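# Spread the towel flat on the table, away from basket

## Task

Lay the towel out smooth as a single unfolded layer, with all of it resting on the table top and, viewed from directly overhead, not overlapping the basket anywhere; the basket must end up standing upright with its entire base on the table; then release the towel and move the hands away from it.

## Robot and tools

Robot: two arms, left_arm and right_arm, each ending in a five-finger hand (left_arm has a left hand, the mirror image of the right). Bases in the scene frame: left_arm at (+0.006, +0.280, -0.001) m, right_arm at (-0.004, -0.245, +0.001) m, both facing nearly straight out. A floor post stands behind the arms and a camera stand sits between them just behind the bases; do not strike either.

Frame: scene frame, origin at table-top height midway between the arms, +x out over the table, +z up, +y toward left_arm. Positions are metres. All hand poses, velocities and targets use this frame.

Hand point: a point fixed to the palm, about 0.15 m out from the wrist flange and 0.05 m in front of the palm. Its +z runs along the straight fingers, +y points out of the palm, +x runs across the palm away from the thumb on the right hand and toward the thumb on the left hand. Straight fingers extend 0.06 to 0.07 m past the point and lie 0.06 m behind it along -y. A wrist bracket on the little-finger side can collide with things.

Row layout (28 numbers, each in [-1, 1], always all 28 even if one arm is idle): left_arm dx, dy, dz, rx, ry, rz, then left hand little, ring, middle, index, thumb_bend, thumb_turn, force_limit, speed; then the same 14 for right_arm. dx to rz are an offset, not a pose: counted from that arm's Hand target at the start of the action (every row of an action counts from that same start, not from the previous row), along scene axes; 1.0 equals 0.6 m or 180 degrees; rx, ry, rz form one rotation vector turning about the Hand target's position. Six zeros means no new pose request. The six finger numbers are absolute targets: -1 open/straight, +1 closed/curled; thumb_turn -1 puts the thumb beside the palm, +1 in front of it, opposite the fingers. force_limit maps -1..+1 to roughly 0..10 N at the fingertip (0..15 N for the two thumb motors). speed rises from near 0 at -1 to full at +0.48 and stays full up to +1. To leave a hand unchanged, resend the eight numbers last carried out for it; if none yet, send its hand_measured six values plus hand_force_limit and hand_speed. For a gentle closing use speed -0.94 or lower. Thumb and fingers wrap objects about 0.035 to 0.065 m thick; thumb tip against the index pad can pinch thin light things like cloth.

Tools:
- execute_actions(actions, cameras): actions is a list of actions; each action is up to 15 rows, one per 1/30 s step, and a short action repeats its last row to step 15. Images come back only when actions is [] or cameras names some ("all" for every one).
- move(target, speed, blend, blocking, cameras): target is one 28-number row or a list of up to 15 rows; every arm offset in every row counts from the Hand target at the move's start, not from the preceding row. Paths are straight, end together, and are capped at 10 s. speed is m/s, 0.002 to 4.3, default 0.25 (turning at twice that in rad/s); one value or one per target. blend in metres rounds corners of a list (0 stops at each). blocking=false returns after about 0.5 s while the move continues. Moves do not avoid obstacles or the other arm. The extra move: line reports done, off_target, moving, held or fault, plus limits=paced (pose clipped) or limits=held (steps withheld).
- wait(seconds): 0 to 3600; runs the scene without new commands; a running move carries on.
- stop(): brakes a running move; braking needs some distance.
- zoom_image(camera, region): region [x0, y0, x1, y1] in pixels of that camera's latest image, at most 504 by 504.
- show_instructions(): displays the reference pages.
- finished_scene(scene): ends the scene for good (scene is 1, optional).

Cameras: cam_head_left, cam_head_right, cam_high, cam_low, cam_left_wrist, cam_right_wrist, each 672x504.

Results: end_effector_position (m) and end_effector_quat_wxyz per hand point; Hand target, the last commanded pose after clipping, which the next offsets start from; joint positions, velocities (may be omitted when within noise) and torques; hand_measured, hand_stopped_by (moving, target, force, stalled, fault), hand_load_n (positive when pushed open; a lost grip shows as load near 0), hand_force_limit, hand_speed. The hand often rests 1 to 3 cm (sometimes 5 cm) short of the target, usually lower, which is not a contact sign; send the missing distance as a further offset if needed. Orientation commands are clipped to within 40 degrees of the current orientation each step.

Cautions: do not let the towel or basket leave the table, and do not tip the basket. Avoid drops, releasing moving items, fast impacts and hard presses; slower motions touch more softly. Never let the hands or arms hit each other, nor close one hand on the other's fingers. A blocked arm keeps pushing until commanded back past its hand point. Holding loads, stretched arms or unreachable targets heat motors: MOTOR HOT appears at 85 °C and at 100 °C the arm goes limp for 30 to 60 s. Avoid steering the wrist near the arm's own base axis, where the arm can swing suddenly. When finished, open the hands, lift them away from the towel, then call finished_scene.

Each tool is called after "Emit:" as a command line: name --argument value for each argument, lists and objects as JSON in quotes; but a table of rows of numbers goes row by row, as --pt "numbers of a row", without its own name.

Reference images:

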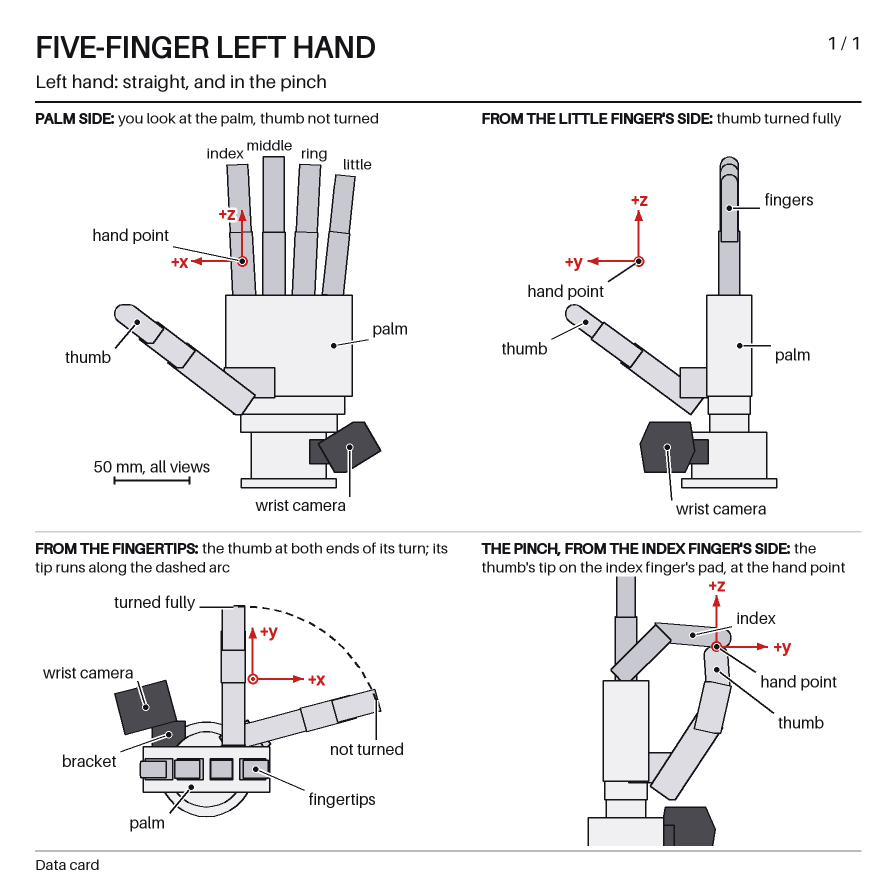

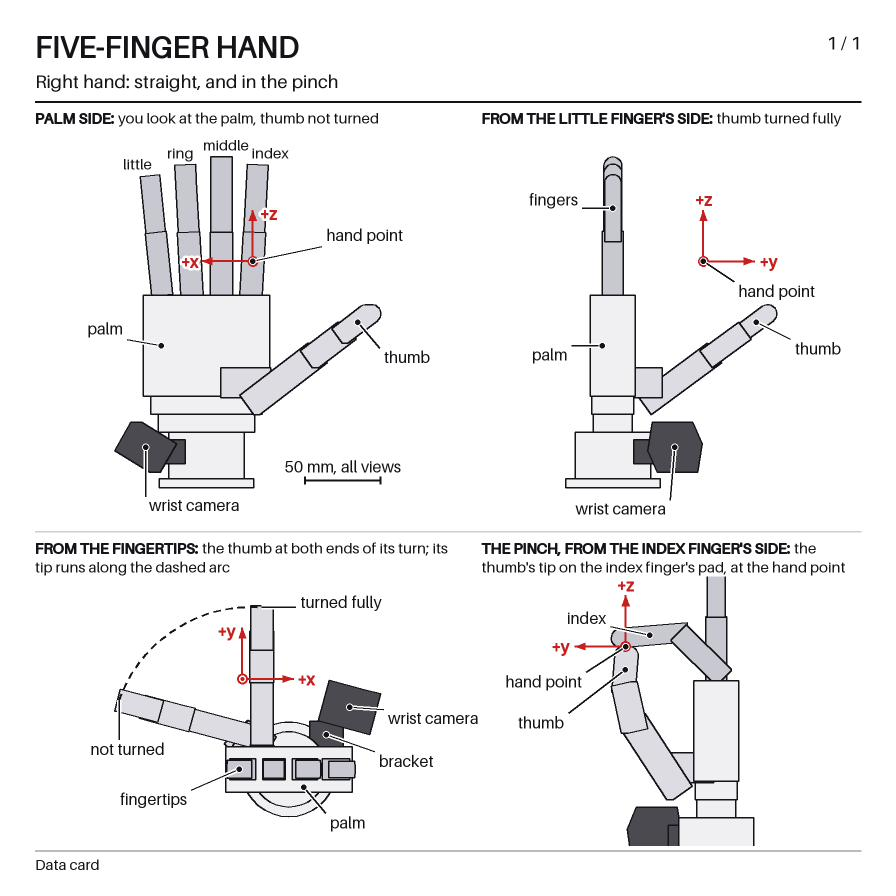

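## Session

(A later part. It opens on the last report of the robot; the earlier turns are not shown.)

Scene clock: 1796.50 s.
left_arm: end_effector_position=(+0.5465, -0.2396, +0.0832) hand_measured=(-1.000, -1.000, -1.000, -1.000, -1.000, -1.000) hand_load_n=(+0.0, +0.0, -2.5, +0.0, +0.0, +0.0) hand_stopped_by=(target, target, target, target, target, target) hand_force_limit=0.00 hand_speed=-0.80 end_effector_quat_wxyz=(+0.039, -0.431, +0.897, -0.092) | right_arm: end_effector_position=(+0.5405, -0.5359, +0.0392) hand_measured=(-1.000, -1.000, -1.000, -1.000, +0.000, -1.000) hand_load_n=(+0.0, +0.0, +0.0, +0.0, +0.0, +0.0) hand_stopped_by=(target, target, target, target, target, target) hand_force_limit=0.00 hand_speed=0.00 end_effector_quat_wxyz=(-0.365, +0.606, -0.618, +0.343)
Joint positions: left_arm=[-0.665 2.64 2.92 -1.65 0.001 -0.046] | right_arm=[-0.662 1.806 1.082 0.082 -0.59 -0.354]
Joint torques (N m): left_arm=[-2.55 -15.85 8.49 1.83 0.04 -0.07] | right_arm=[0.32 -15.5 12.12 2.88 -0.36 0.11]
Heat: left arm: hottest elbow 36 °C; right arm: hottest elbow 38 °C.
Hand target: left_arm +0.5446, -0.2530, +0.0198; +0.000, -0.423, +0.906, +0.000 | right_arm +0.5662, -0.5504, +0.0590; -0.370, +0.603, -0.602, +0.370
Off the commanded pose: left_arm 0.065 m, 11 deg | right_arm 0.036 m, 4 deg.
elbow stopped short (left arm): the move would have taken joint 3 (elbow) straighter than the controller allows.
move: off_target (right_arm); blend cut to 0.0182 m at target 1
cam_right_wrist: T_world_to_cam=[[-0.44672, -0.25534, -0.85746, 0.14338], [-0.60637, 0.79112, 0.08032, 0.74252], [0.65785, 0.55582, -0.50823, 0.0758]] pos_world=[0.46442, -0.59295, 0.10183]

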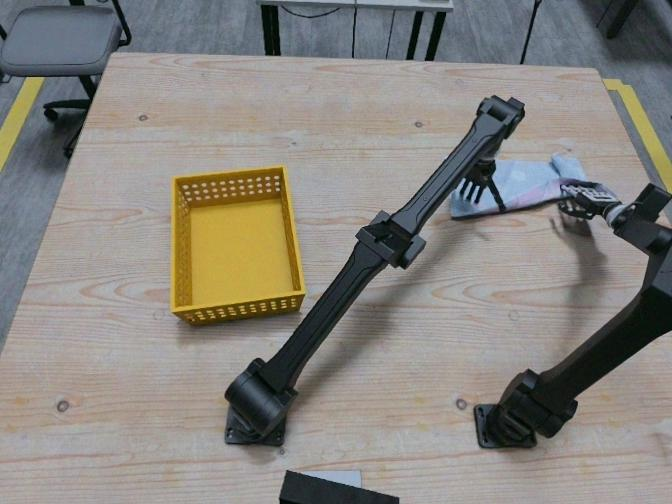

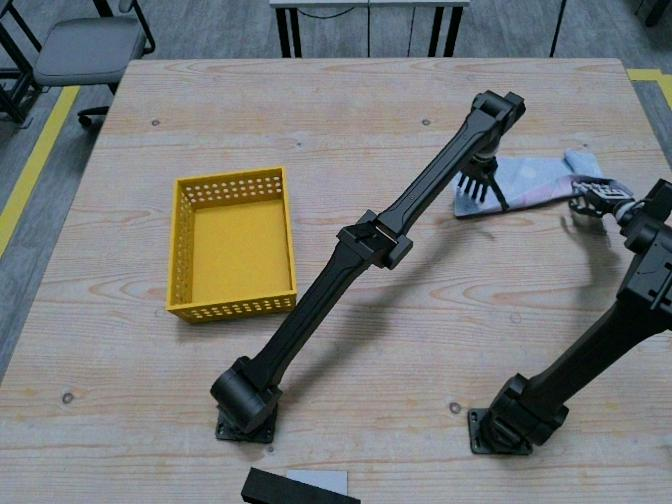

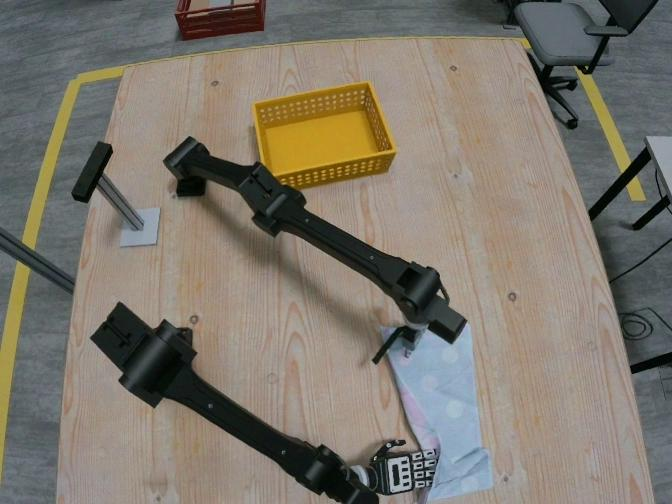

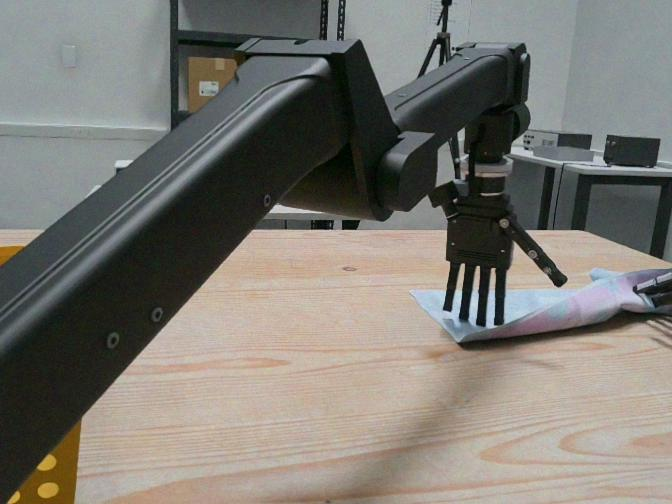

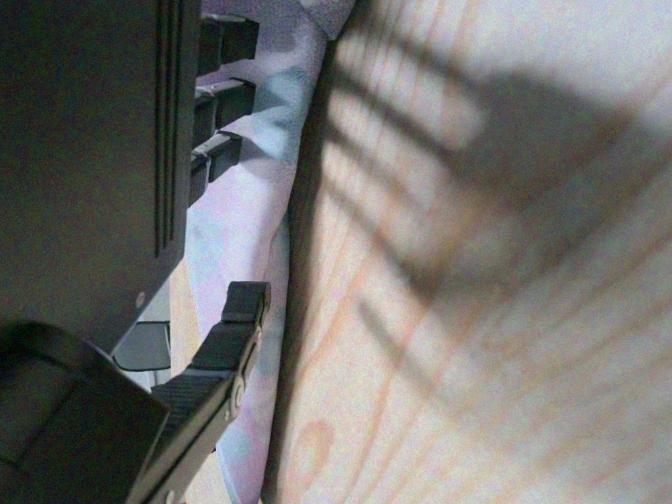

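Emit:
move --pt "0 0 0 0 0 0 -1 -1 -1 -1 -1 -1 0 -0.8 -0.1 0 0.03 0 0 0 -1 -1 -1 -1 0 -1 0 0" --speed 0.08 --cameras '["cam_head_left","cam_head_right","cam_high","cam_low","cam_right_wrist"]'

Emit:
zoom_image --camera "cam_head_right" --region '[550, 140, 650, 240]'

Emit:
zoom_image --camera "cam_high" --region '[340, 400, 500, 504]'

Emit:
zoom_image --camera "cam_low" --region '[560, 240, 672, 380]'

Scene clock: 1884.13 s.
left_arm: end_effector_position=(+0.5465, -0.2396, +0.0832) hand_measured=(-1.000, -1.000, -1.000, -1.000, -1.000, -1.000) hand_load_n=(+0.0, +0.0, -2.5, +0.0, +0.0, +0.0) hand_stopped_by=(target, target, target, target, target, target) hand_force_limit=0.00 hand_speed=-0.80 end_effector_quat_wxyz=(+0.039, -0.431, +0.897, -0.092) | right_arm: end_effector_position=(+0.5119, -0.5482, +0.0698) hand_measured=(-1.000, -1.000, -1.000, -1.000, +0.000, -1.000) hand_load_n=(+0.0, +0.0, +0.0, +0.0, +0.0, +0.0) hand_stopped_by=(target, target, target, target, target, target) hand_force_limit=0.00 hand_speed=0.00 end_effector_quat_wxyz=(-0.372, +0.603, -0.603, +0.366)
Joint positions: left_arm=[-0.665 2.64 2.92 -1.65 0.001 -0.046] | right_arm=[-0.721 1.718 1.029 0.082 -0.647 -0.387]
Joint torques (N m): left_arm=[-2.55 -15.85 8.47 1.84 0.04 -0.07] | right_arm=[-1.08 -17.14 7.42 1.4 -0.54 -0.06]
Heat: left arm: hottest elbow 36 °C; right arm: hottest elbow 41 °C.
Hand target: left_arm +0.5446, -0.2530, +0.0198; +0.000, -0.423, +0.906, +0.000 | right_arm +0.5061, -0.5505, +0.0769; -0.370, +0.603, -0.602, +0.370
Off the commanded pose: left_arm 0.065 m, 11 deg | right_arm 0.009 m, 1 deg.
elbow stopped short (left arm): the move would have taken joint 3 (elbow) straighter than the controller allows.
move: done
cam_right_wrist: T_world_to_cam=[[-0.40366, -0.28017, -0.87095, 0.11898], [-0.61162, 0.79061, 0.02914, 0.73843], [0.68042, 0.54446, -0.4905, 0.09799]] pos_world=[0.433, -0.60383, 0.13018]

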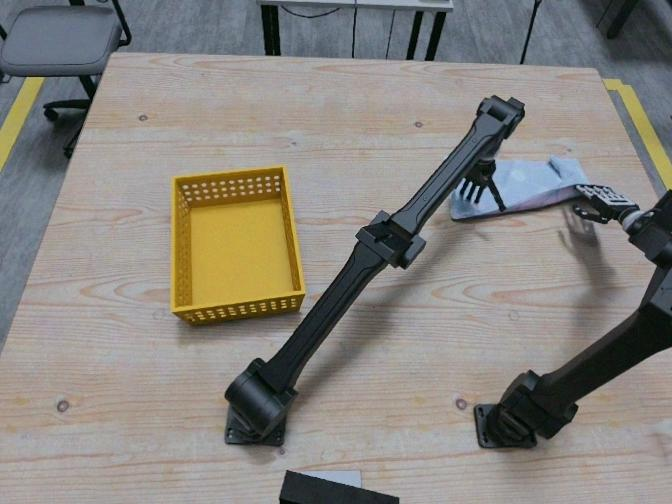

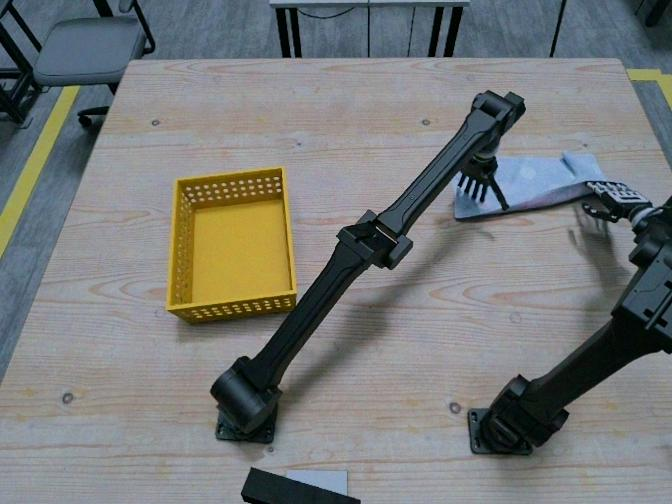

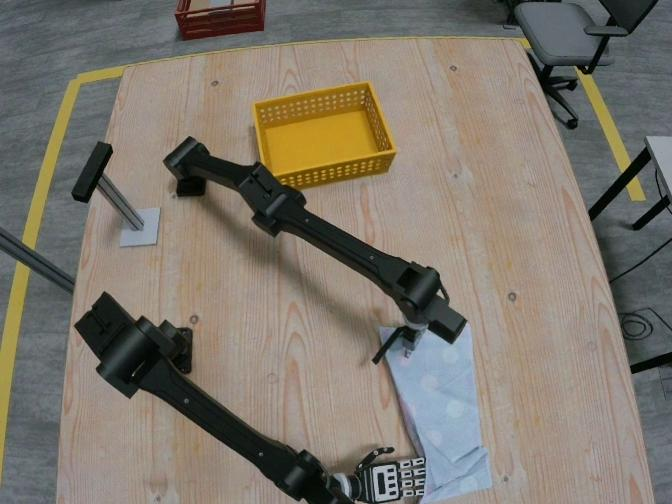

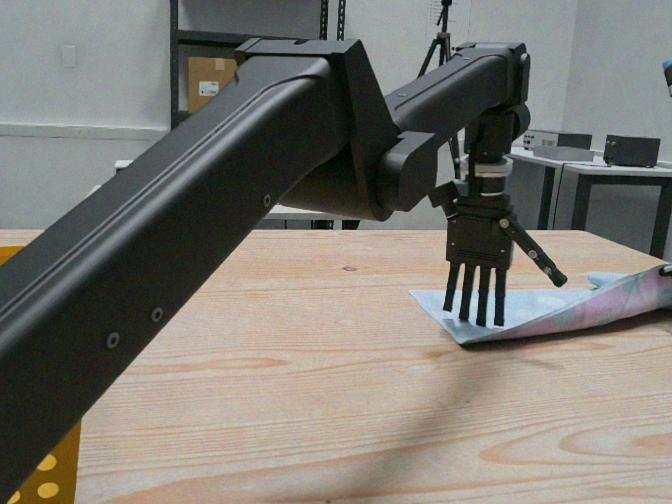

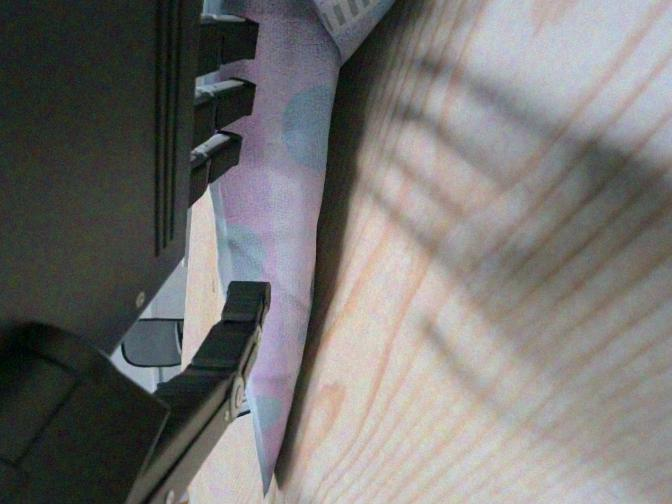

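Scaled by 5.040 from the camera's image (finer frame: 960x720).

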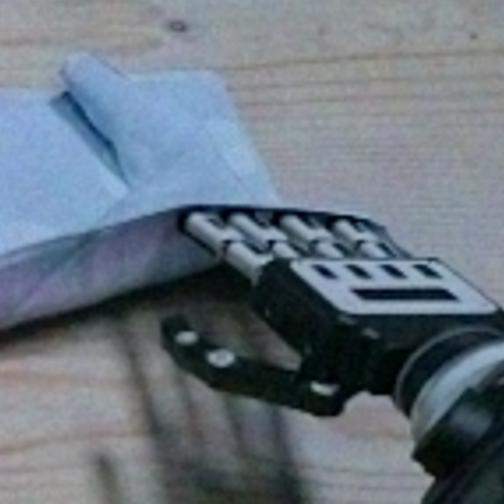

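Scaled by 3.150 from the camera's image (finer frame: 960x720).

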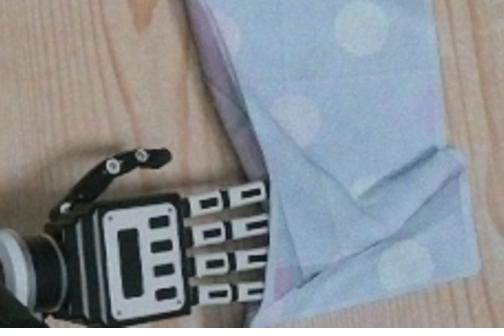

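Scaled by 3.600 from the camera's image (finer frame: 960x720).

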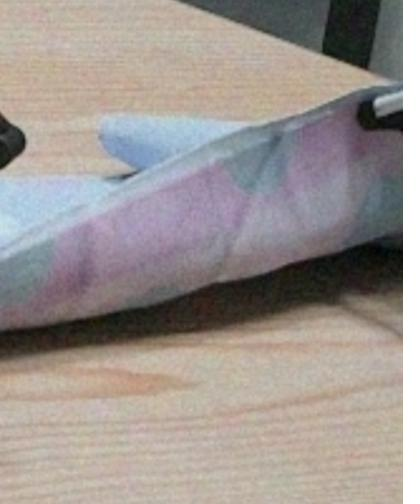

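Emit:
move --pt "0 0 0 0 0 0 -1 -1 -1 -1 -1 -1 0 -0.8 -0.02 0 -0.04 0 0 0 -1 -1 -1 -1 0 -1 0 0" --pt "0 0 0 0 0 0 -1 -1 -1 -1 -1 -1 0 -0.8 -0.02 -0.1 -0.04 0 0 0 -1 -1 -1 -1 0 -1 0 0" --speed 0.08 --cameras '["cam_head_left","cam_head_right","cam_high","cam_low","cam_right_wrist"]'

Emit:
zoom_image --camera "cam_head_right" --region '[550, 140, 650, 240]'

Emit:
zoom_image --camera "cam_high" --region '[340, 400, 500, 504]'

Emit:
zoom_image --camera "cam_low" --region '[560, 240, 672, 380]'

Scene clock: 1935.47 s.
left_arm: end_effector_position=(+0.5465, -0.2396, +0.0832) hand_measured=(-1.000, -1.000, -1.000, -1.000, -1.000, -1.000) hand_load_n=(+0.0, +0.0, -2.5, +0.0, -0.5, +0.0) hand_stopped_by=(target, target, target, target, target, target) hand_force_limit=0.00 hand_speed=-0.80 end_effector_quat_wxyz=(+0.039, -0.431, +0.897, -0.092) | right_arm: end_effector_position=(+0.4827, -0.5908, +0.0390) hand_measured=(-1.000, -1.000, -1.000, -1.000, +0.000, -1.000) hand_load_n=(+0.0, +0.0, +0.0, +0.0, +0.0, +0.0) hand_stopped_by=(target, target, target, target, target, target) hand_force_limit=0.00 hand_speed=0.00 end_effector_quat_wxyz=(-0.372, +0.602, -0.611, +0.354)
Joint positions: left_arm=[-0.665 2.64 2.92 -1.65 0.001 -0.046] | right_arm=[-0.821 1.796 1.061 0.053 -0.726 -0.463]
Joint torques (N m): left_arm=[-2.55 -15.85 8.47 1.84 0.04 -0.06] | right_arm=[-1.03 -15.33 11.63 1.29 -0.63 -0.09]
Heat: left arm: hottest elbow 36 °C; right arm: hottest elbow 36 °C.
Hand target: left_arm +0.5446, -0.2530, +0.0198; +0.000, -0.423, +0.906, +0.000 | right_arm +0.4941, -0.6104, +0.0528; -0.370, +0.603, -0.603, +0.369
Off the commanded pose: left_arm 0.065 m, 11 deg | right_arm 0.027 m, 2 deg.
elbow stopped short (left arm): the move would have taken joint 3 (elbow) straighter than the controller allows.
move: off_target (right_arm)
cam_right_wrist: T_world_to_cam=[[-0.42046, -0.26186, -0.8687, 0.0873], [-0.60943, 0.79082, 0.05659, 0.75314], [0.67217, 0.5532, -0.4921, 0.13522]] pos_world=[0.40481, -0.64754, 0.09976]

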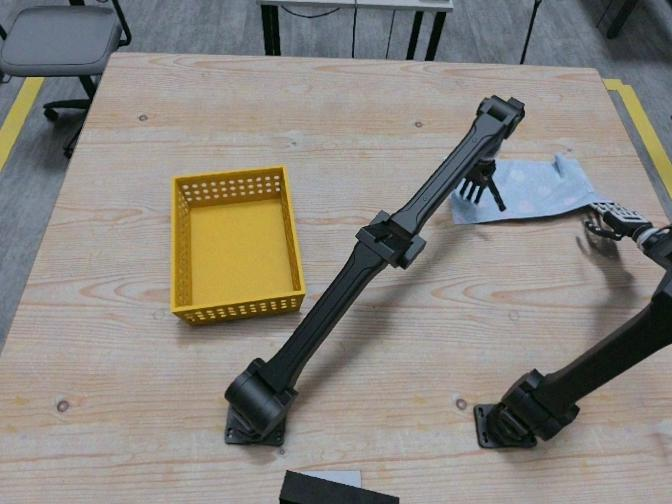

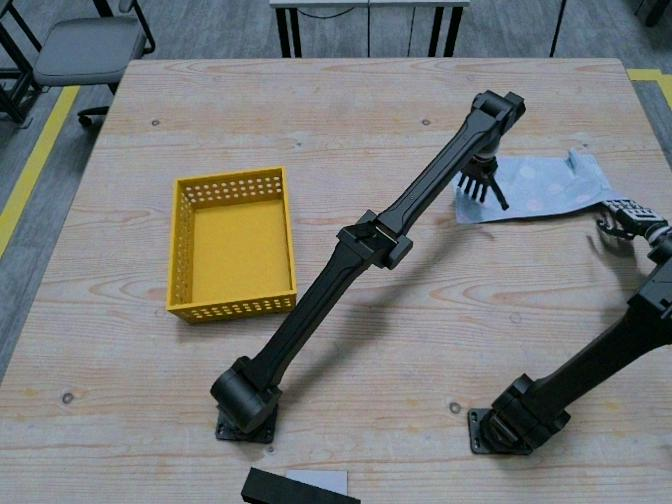

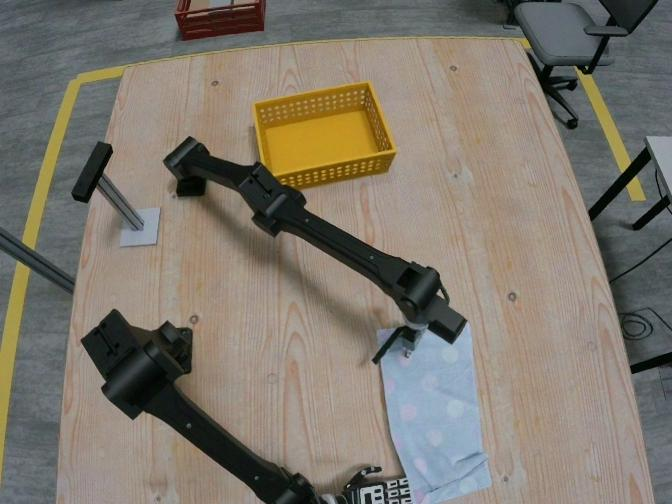

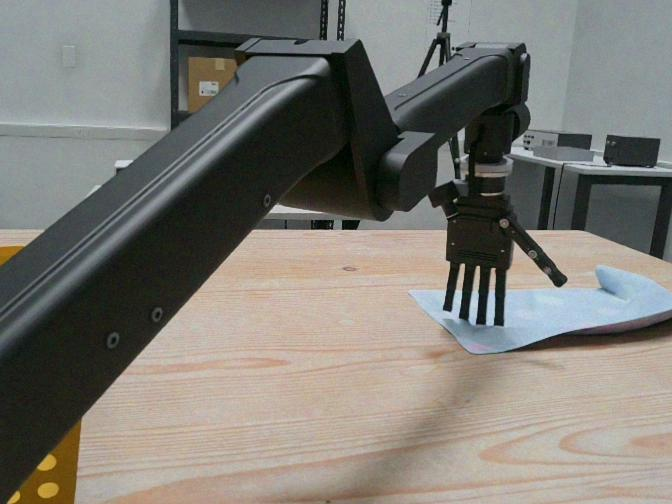

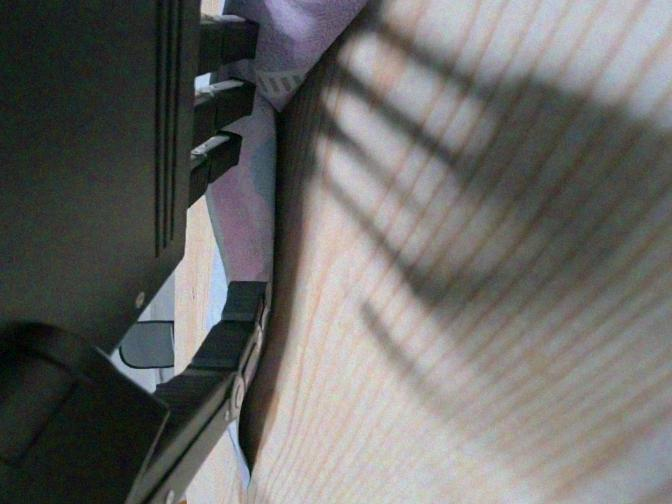

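Scaled by 5.040 from the camera's image (finer frame: 960x720).

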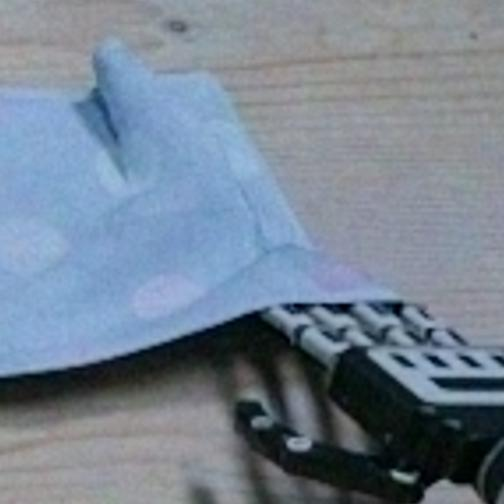

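Scaled by 3.150 from the camera's image (finer frame: 960x720).

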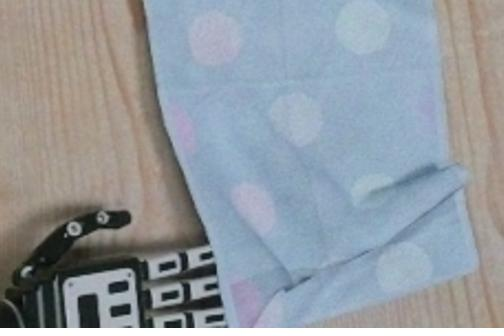

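Scaled by 3.600 from the camera's image (finer frame: 960x720).

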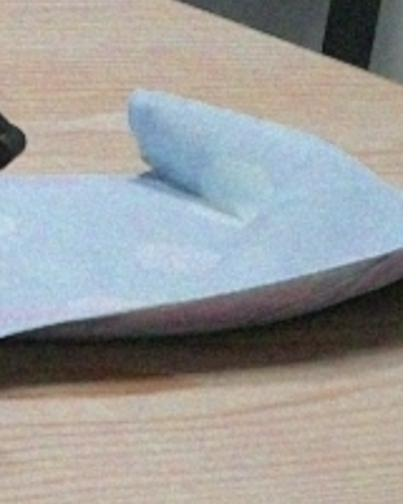

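Emit:
move --pt "0 0 0 0 0 0 -1 -1 -1 -1 -1 -1 0 -0.8 0 0 -0.03 0 0 0 -1 -1 -1 -1 0 -1 0 0" --pt "0 0 0 0 0 0 -1 -1 -1 -1 -1 -1 0 -0.8 -0.18 0.0 -0.03 0 0 0 -1 -1 -1 -1 0 -1 0 0" --pt "0 0 0 0 0 0 -1 -1 -1 -1 -1 -1 0 -0.8 -0.2 0.1 0.25 0 0 0 -1 -1 -1 -1 0 -1 0 0" --speed 0.1 --cameras '["cam_head_left","cam_head_right","cam_high","cam_low","cam_right_wrist"]'

Emit:
zoom_image --camera "cam_head_right" --region '[550, 140, 650, 240]'

Emit:
zoom_image --camera "cam_high" --region '[340, 400, 500, 504]'

Emit:
zoom_image --camera "cam_low" --region '[560, 240, 672, 380]'

Scene clock: 1990.60 s.
left_arm: end_effector_position=(+0.5465, -0.2396, +0.0832) hand_measured=(-1.000, -1.000, -1.000, -1.000, -1.000, -1.000) hand_load_n=(+0.0, +0.0, -2.5, +0.0, +0.0, +0.0) hand_stopped_by=(target, target, target, target, target, target) hand_force_limit=0.00 hand_speed=-0.80 end_effector_quat_wxyz=(+0.039, -0.431, +0.897, -0.092) | right_arm: end_effector_position=(+0.3611, -0.5395, +0.1718) hand_measured=(-1.000, -1.000, -1.000, -1.000, +0.000, -1.000) hand_load_n=(-0.5, +0.0, +0.0, +0.0, +0.0, +0.0) hand_stopped_by=(target, target, target, target, target, target) hand_force_limit=0.00 hand_speed=0.00 end_effector_quat_wxyz=(-0.372, +0.599, -0.617, +0.349)
Joint positions: left_arm=[-0.665 2.64 2.92 -1.65 0.001 -0.046] | right_arm=[-0.961 1.322 0.927 -0.392 -0.826 -0.588]
Joint torques (N m): left_arm=[-2.55 -15.79 8.47 1.83 0.04 -0.06] | right_arm=[0.56 -11.87 13.56 1.28 -0.54 0.09]
Heat: left arm: hottest elbow 36 °C; right arm: hottest elbow 39 °C.
Hand target: left_arm +0.5446, -0.2530, +0.0198; +0.000, -0.423, +0.906, +0.000 | right_arm +0.3742, -0.5503, +0.2030; -0.370, +0.603, -0.602, +0.370
Off the commanded pose: left_arm 0.065 m, 11 deg | right_arm 0.035 m, 3 deg.
elbow stopped short (left arm): the move would have taken joint 3 (elbow) straighter than the controller allows.
move: off_target (right_arm)
cam_right_wrist: T_world_to_cam=[[-0.43039, -0.24788, -0.86794, 0.17594], [-0.60385, 0.79377, 0.07273, 0.62775], [0.67092, 0.55541, -0.49131, 0.25544]] pos_world=[0.28341, -0.59656, 0.23255]

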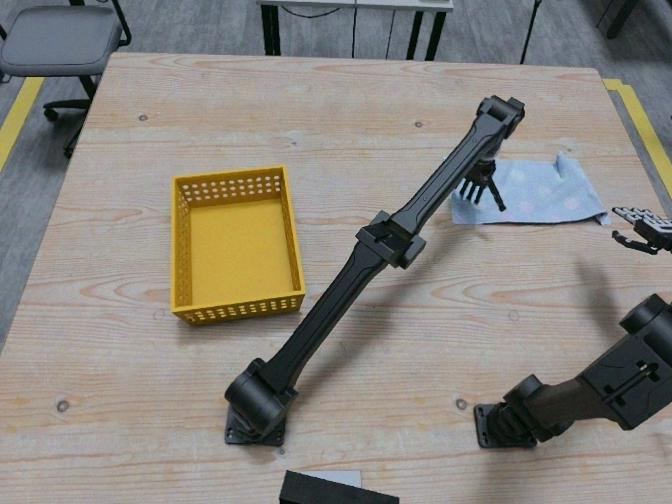

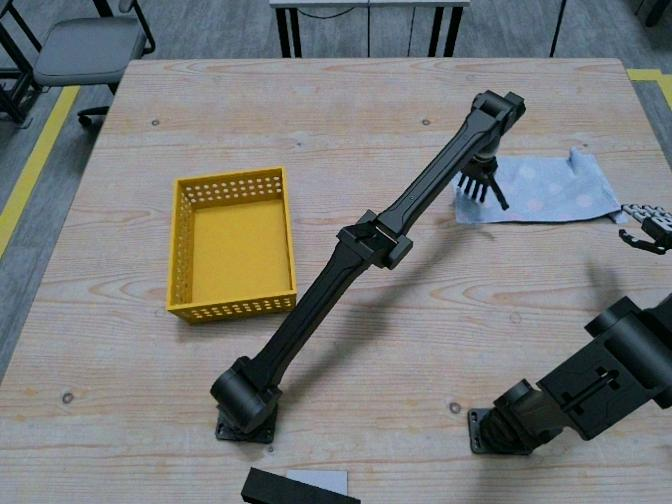

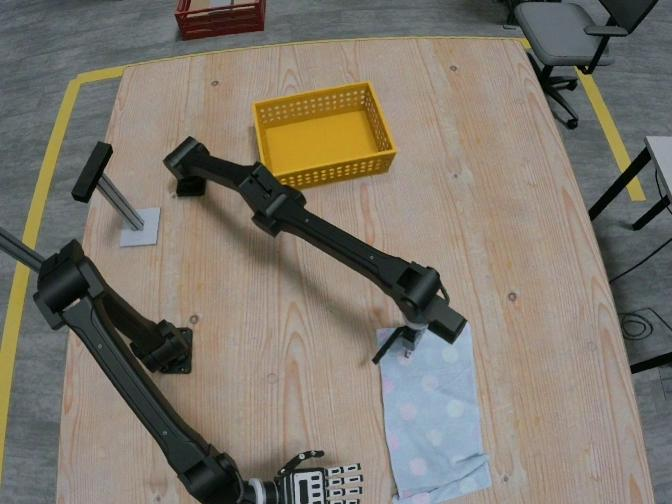

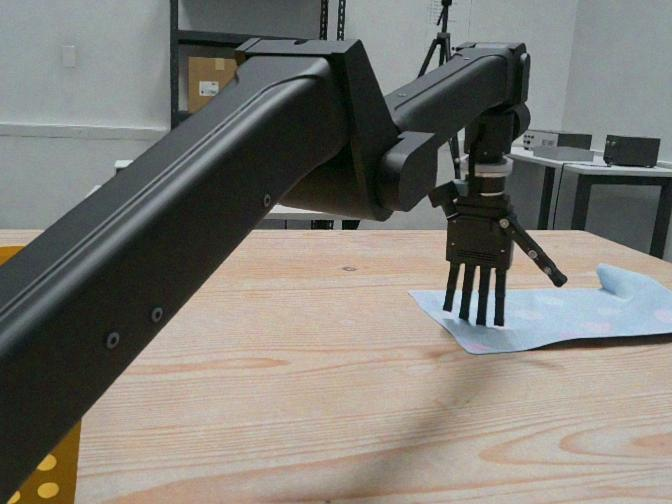

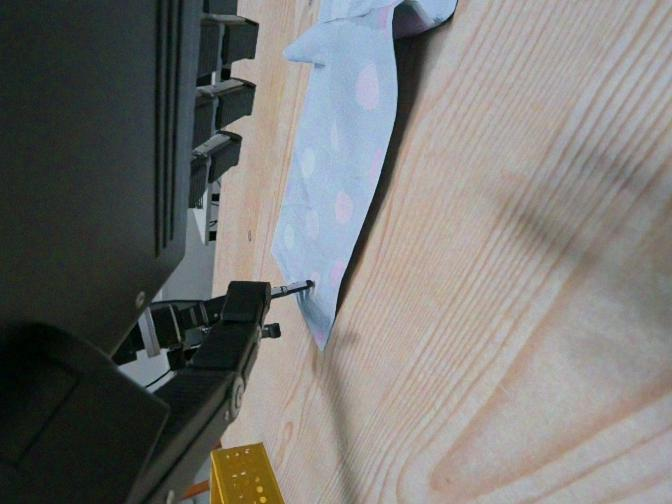

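Scaled by 5.040 from the camera's image (finer frame: 960x720).

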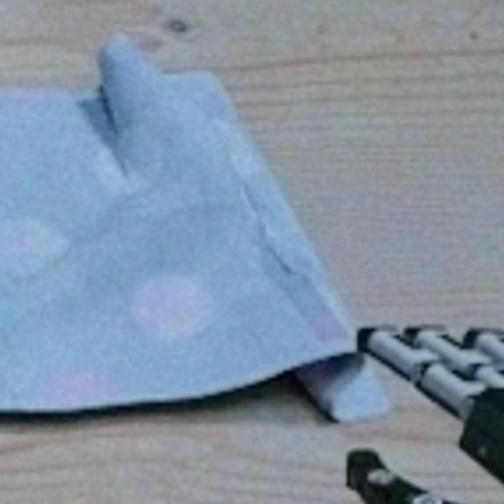

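Scaled by 3.150 from the camera's image (finer frame: 960x720).

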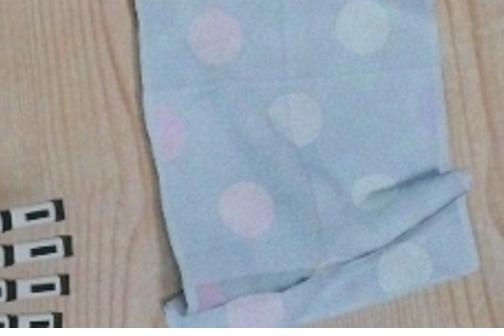

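Scaled by 3.600 from the camera's image (finer frame: 960x720).

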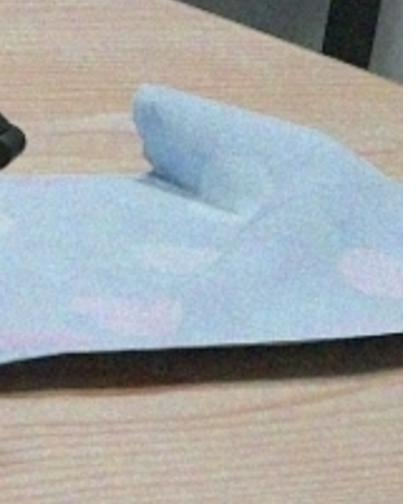

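Emit:
zoom_image --camera "cam_head_right" --region '[590, 180, 640, 230]'

Emit:
zoom_image --camera "cam_head_left" --region '[570, 180, 630, 240]'

Emit:
zoom_image --camera "cam_right_wrist" --region '[240, 0, 480, 180]'

Scaled by 10.080 from the camera's image (finer frame: 960x720).

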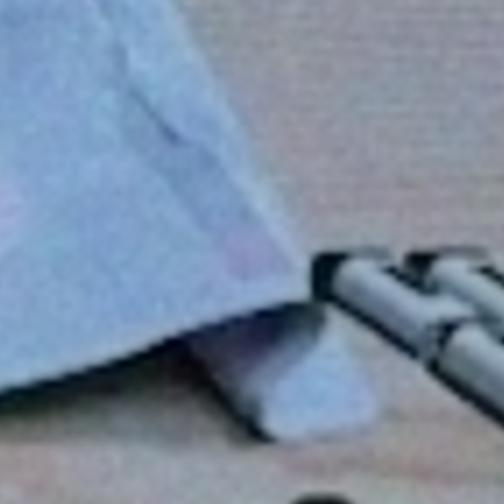

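Scaled by 8.400 from the camera's image (finer frame: 960x720).

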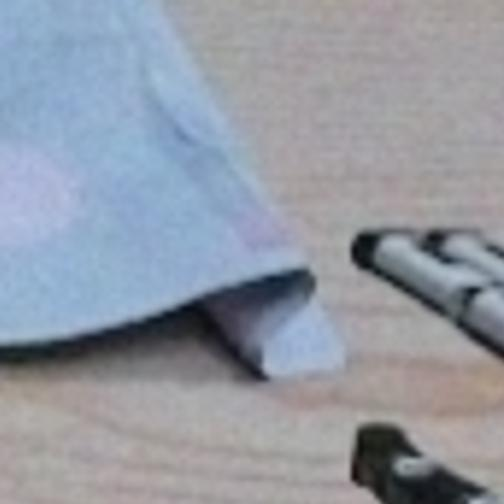

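Scaled by 2.100 from the camera's image (finer frame: 960x720).

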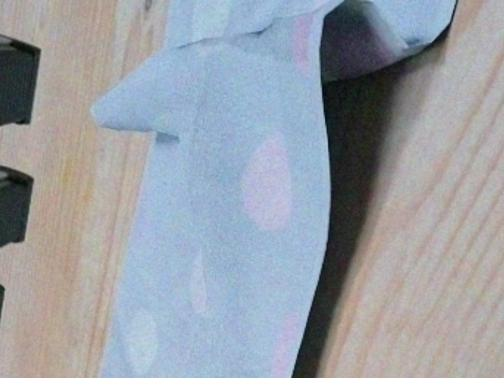

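Emit:
move --pt "0 0 0 0 0 0 -1 -1 -1 -1 -1 -1 0 -0.8 0.0 -0.108 -0.238 0 0 0.122 -1 -1 -1 -1 0 -1 0 0" --speed 0.15 --cameras '["cam_head_left","cam_head_right","cam_high"]'

Emit:
zoom_image --camera "cam_head_right" --region '[560, 160, 672, 272]'

Emit:
zoom_image --camera "cam_high" --region '[300, 400, 500, 504]'

Scene clock: 2035.80 s.
left_arm: end_effector_position=(+0.5465, -0.2396, +0.0832) hand_measured=(-1.000, -1.000, -1.000, -1.000, -1.000, -1.000) hand_load_n=(+0.0, +0.0, -2.5, +0.0, +0.0, +0.0) hand_stopped_by=(target, target, target, target, target, target) hand_force_limit=0.00 hand_speed=-0.80 end_effector_quat_wxyz=(+0.039, -0.431, +0.897, -0.092) | right_arm: end_effector_position=(+0.3670, -0.5954, +0.0497) hand_measured=(-1.000, -1.000, -1.000, -1.000, +0.000, -1.000) hand_load_n=(-0.5, +0.0, +0.0, +0.0, -0.5, -0.5) hand_stopped_by=(target, target, target, target, target, target) hand_force_limit=0.00 hand_speed=0.00 end_effector_quat_wxyz=(-0.439, +0.704, -0.484, +0.279)
Joint positions: left_arm=[-0.665 2.64 2.92 -1.65 0.001 -0.046] | right_arm=[-1.036 1.807 1.19 -0.732 -1.081 -1.283]
Joint torques (N m): left_arm=[-2.61 -15.85 8.47 1.84 0.04 -0.06] | right_arm=[-1.03 -15.03 11.25 0.25 -0.98 -0.04]
Heat: left arm: hottest elbow 36 °C; right arm: hottest elbow 41 °C.
Hand target: left_arm +0.5446, -0.2530, +0.0198; +0.000, -0.423, +0.906, +0.000 | right_arm +0.3741, -0.6151, +0.0602; -0.434, +0.707, -0.477, +0.292
Off the commanded pose: left_arm 0.065 m, 11 deg | right_arm 0.023 m, 2 deg.
elbow stopped short (left arm): the move would have taken joint 3 (elbow) straighter than the controller allows.
move: off_target (right_arm)

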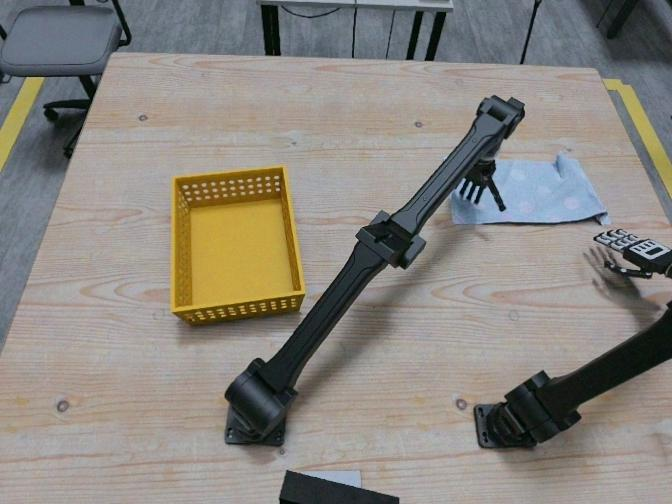

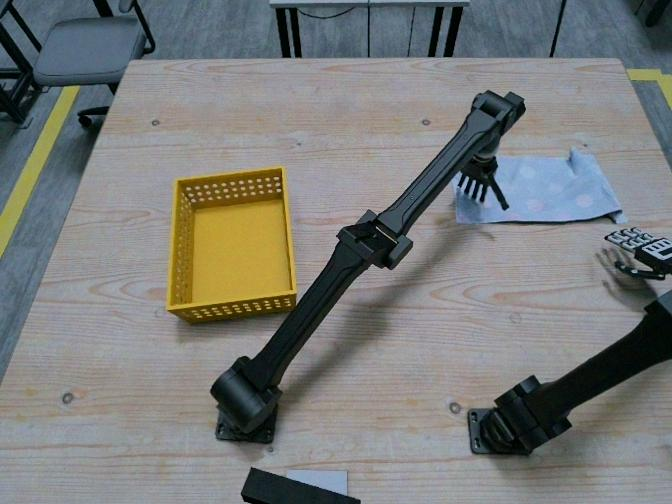

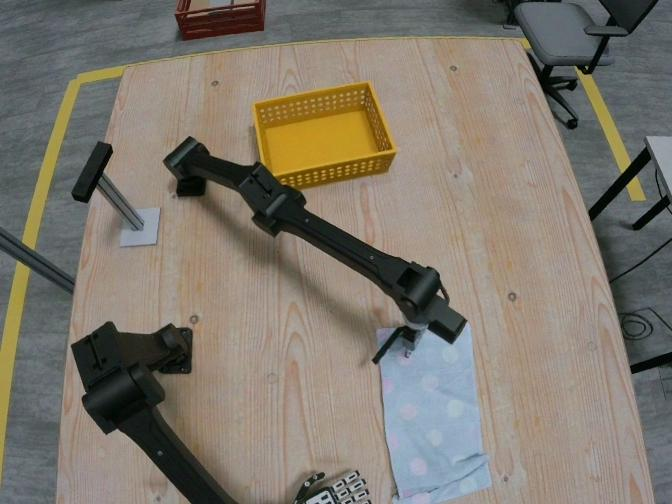

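Scaled by 4.500 from the camera's image (finer frame: 960x720).

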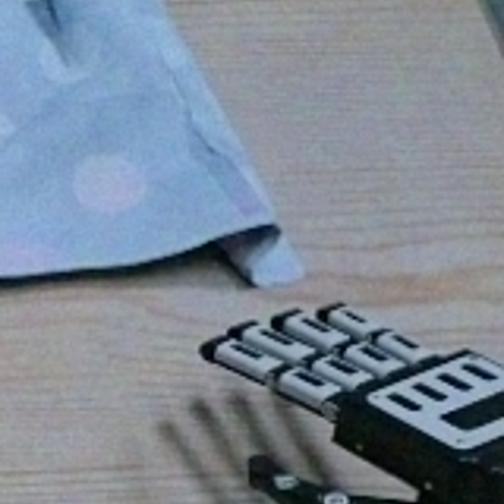

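Scaled by 2.520 from the camera's image (finer frame: 960x720).

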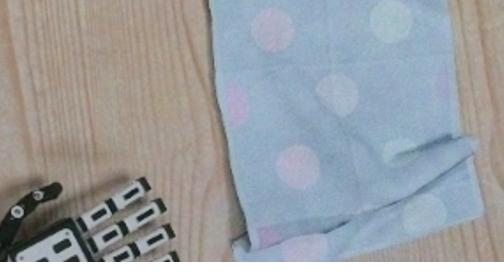

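Emit:
move --pt "0 0 0 0 0 0 -1 -1 -1 -1 -1 -1 0 -0.8 0.0 -0.033 0 0 0 0 -1 -1 0.9 0.9 0 -1 0 0" --pt "0 0 0 0 0 0 -1 -1 -1 -1 -1 -1 0 -0.8 0.0 -0.033 -0.063 0 0 0 -1 -1 0.9 0.9 0 -1 0 0" --pt "0 0 0 0 0 0 -1 -1 -1 -1 -1 -1 0 -0.8 0.07 -0.005 -0.063 0 0 0 -1 -1 0.9 0.9 0 -1 0 0" --speed 0.1 --cameras '["cam_head_left","cam_head_right","cam_high"]'

Emit:
zoom_image --camera "cam_head_right" --region '[560, 160, 672, 272]'

Emit:
zoom_image --camera "cam_high" --region '[300, 400, 500, 504]'

Scene clock: 2050.10 s.
left_arm: end_effector_position=(+0.5465, -0.2396, +0.0832) hand_measured=(-1.000, -1.000, -1.000, -1.000, -1.000, -1.000) hand_load_n=(+0.0, +0.0, -2.5, +0.0, +0.0, +0.0) hand_stopped_by=(target, target, target, target, target, target) hand_force_limit=0.00 hand_speed=-0.80 end_effector_quat_wxyz=(+0.039, -0.431, +0.897, -0.092) | right_arm: end_effector_position=(+0.4120, -0.6112, +0.0208) hand_measured=(-1.000, -1.000, +0.900, +0.900, +0.000, -1.000) hand_load_n=(+0.0, +0.0, +0.0, +0.5, +0.0, +0.0) hand_stopped_by=(target, target, target, target, target, target) hand_force_limit=0.00 hand_speed=0.00 end_effector_quat_wxyz=(-0.437, +0.706, -0.478, +0.285)
Joint positions: left_arm=[-0.665 2.64 2.92 -1.65 0.001 -0.046] | right_arm=[-0.979 1.913 1.255 -0.577 -1.067 -1.173]
Joint torques (N m): left_arm=[-2.55 -15.85 8.47 1.84 0.04 -0.06] | right_arm=[-0.32 -17.03 8.2 1.72 -0.78 0.08]
Heat: left arm: hottest elbow 36 °C; right arm: hottest elbow 41 °C.
Hand target: left_arm +0.5446, -0.2530, +0.0198; +0.000, -0.423, +0.906, +0.000 | right_arm +0.4161, -0.6180, +0.0222; -0.434, +0.707, -0.476, +0.292
Off the commanded pose: left_arm 0.065 m, 11 deg | right_arm 0.008 m, 1 deg.
elbow stopped short (left arm): the move would have taken joint 3 (elbow) straighter than the controller allows.
move: done

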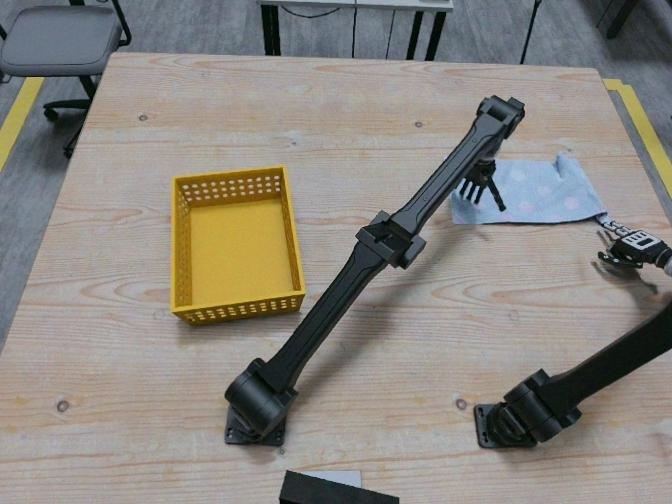

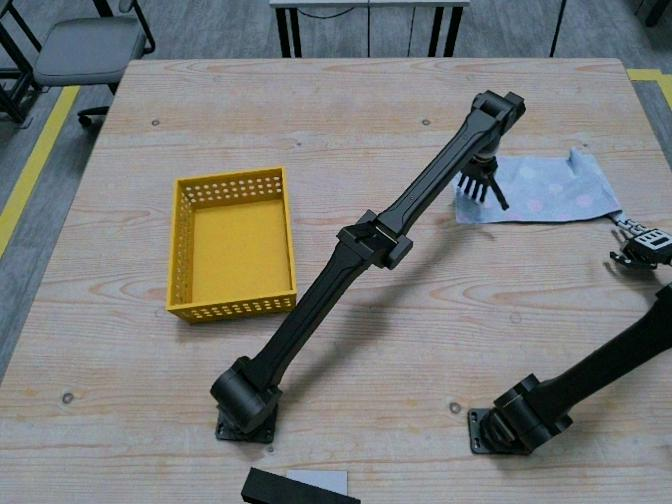

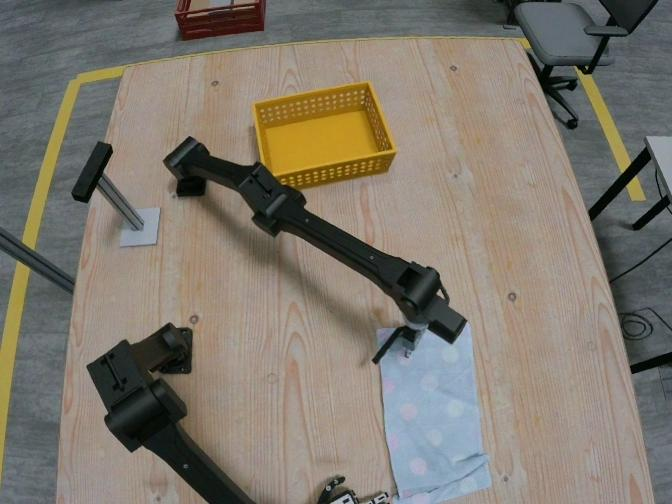

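Scaled by 4.500 from the camera's image (finer frame: 960x720).

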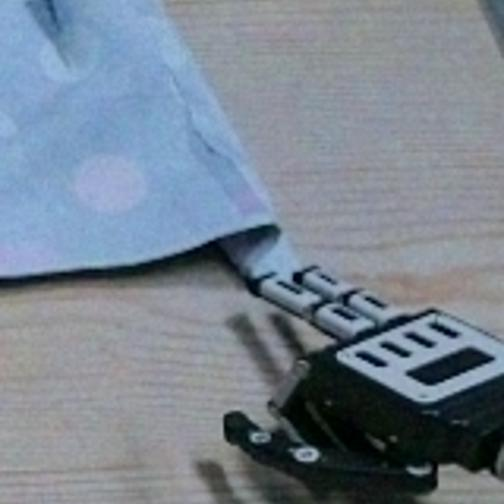

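Scaled by 2.520 from the camera's image (finer frame: 960x720).

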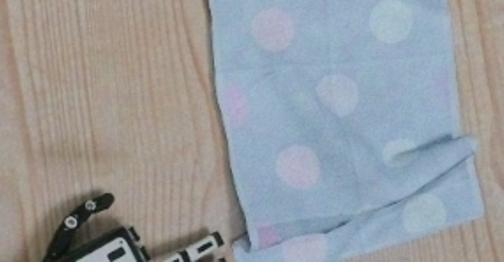

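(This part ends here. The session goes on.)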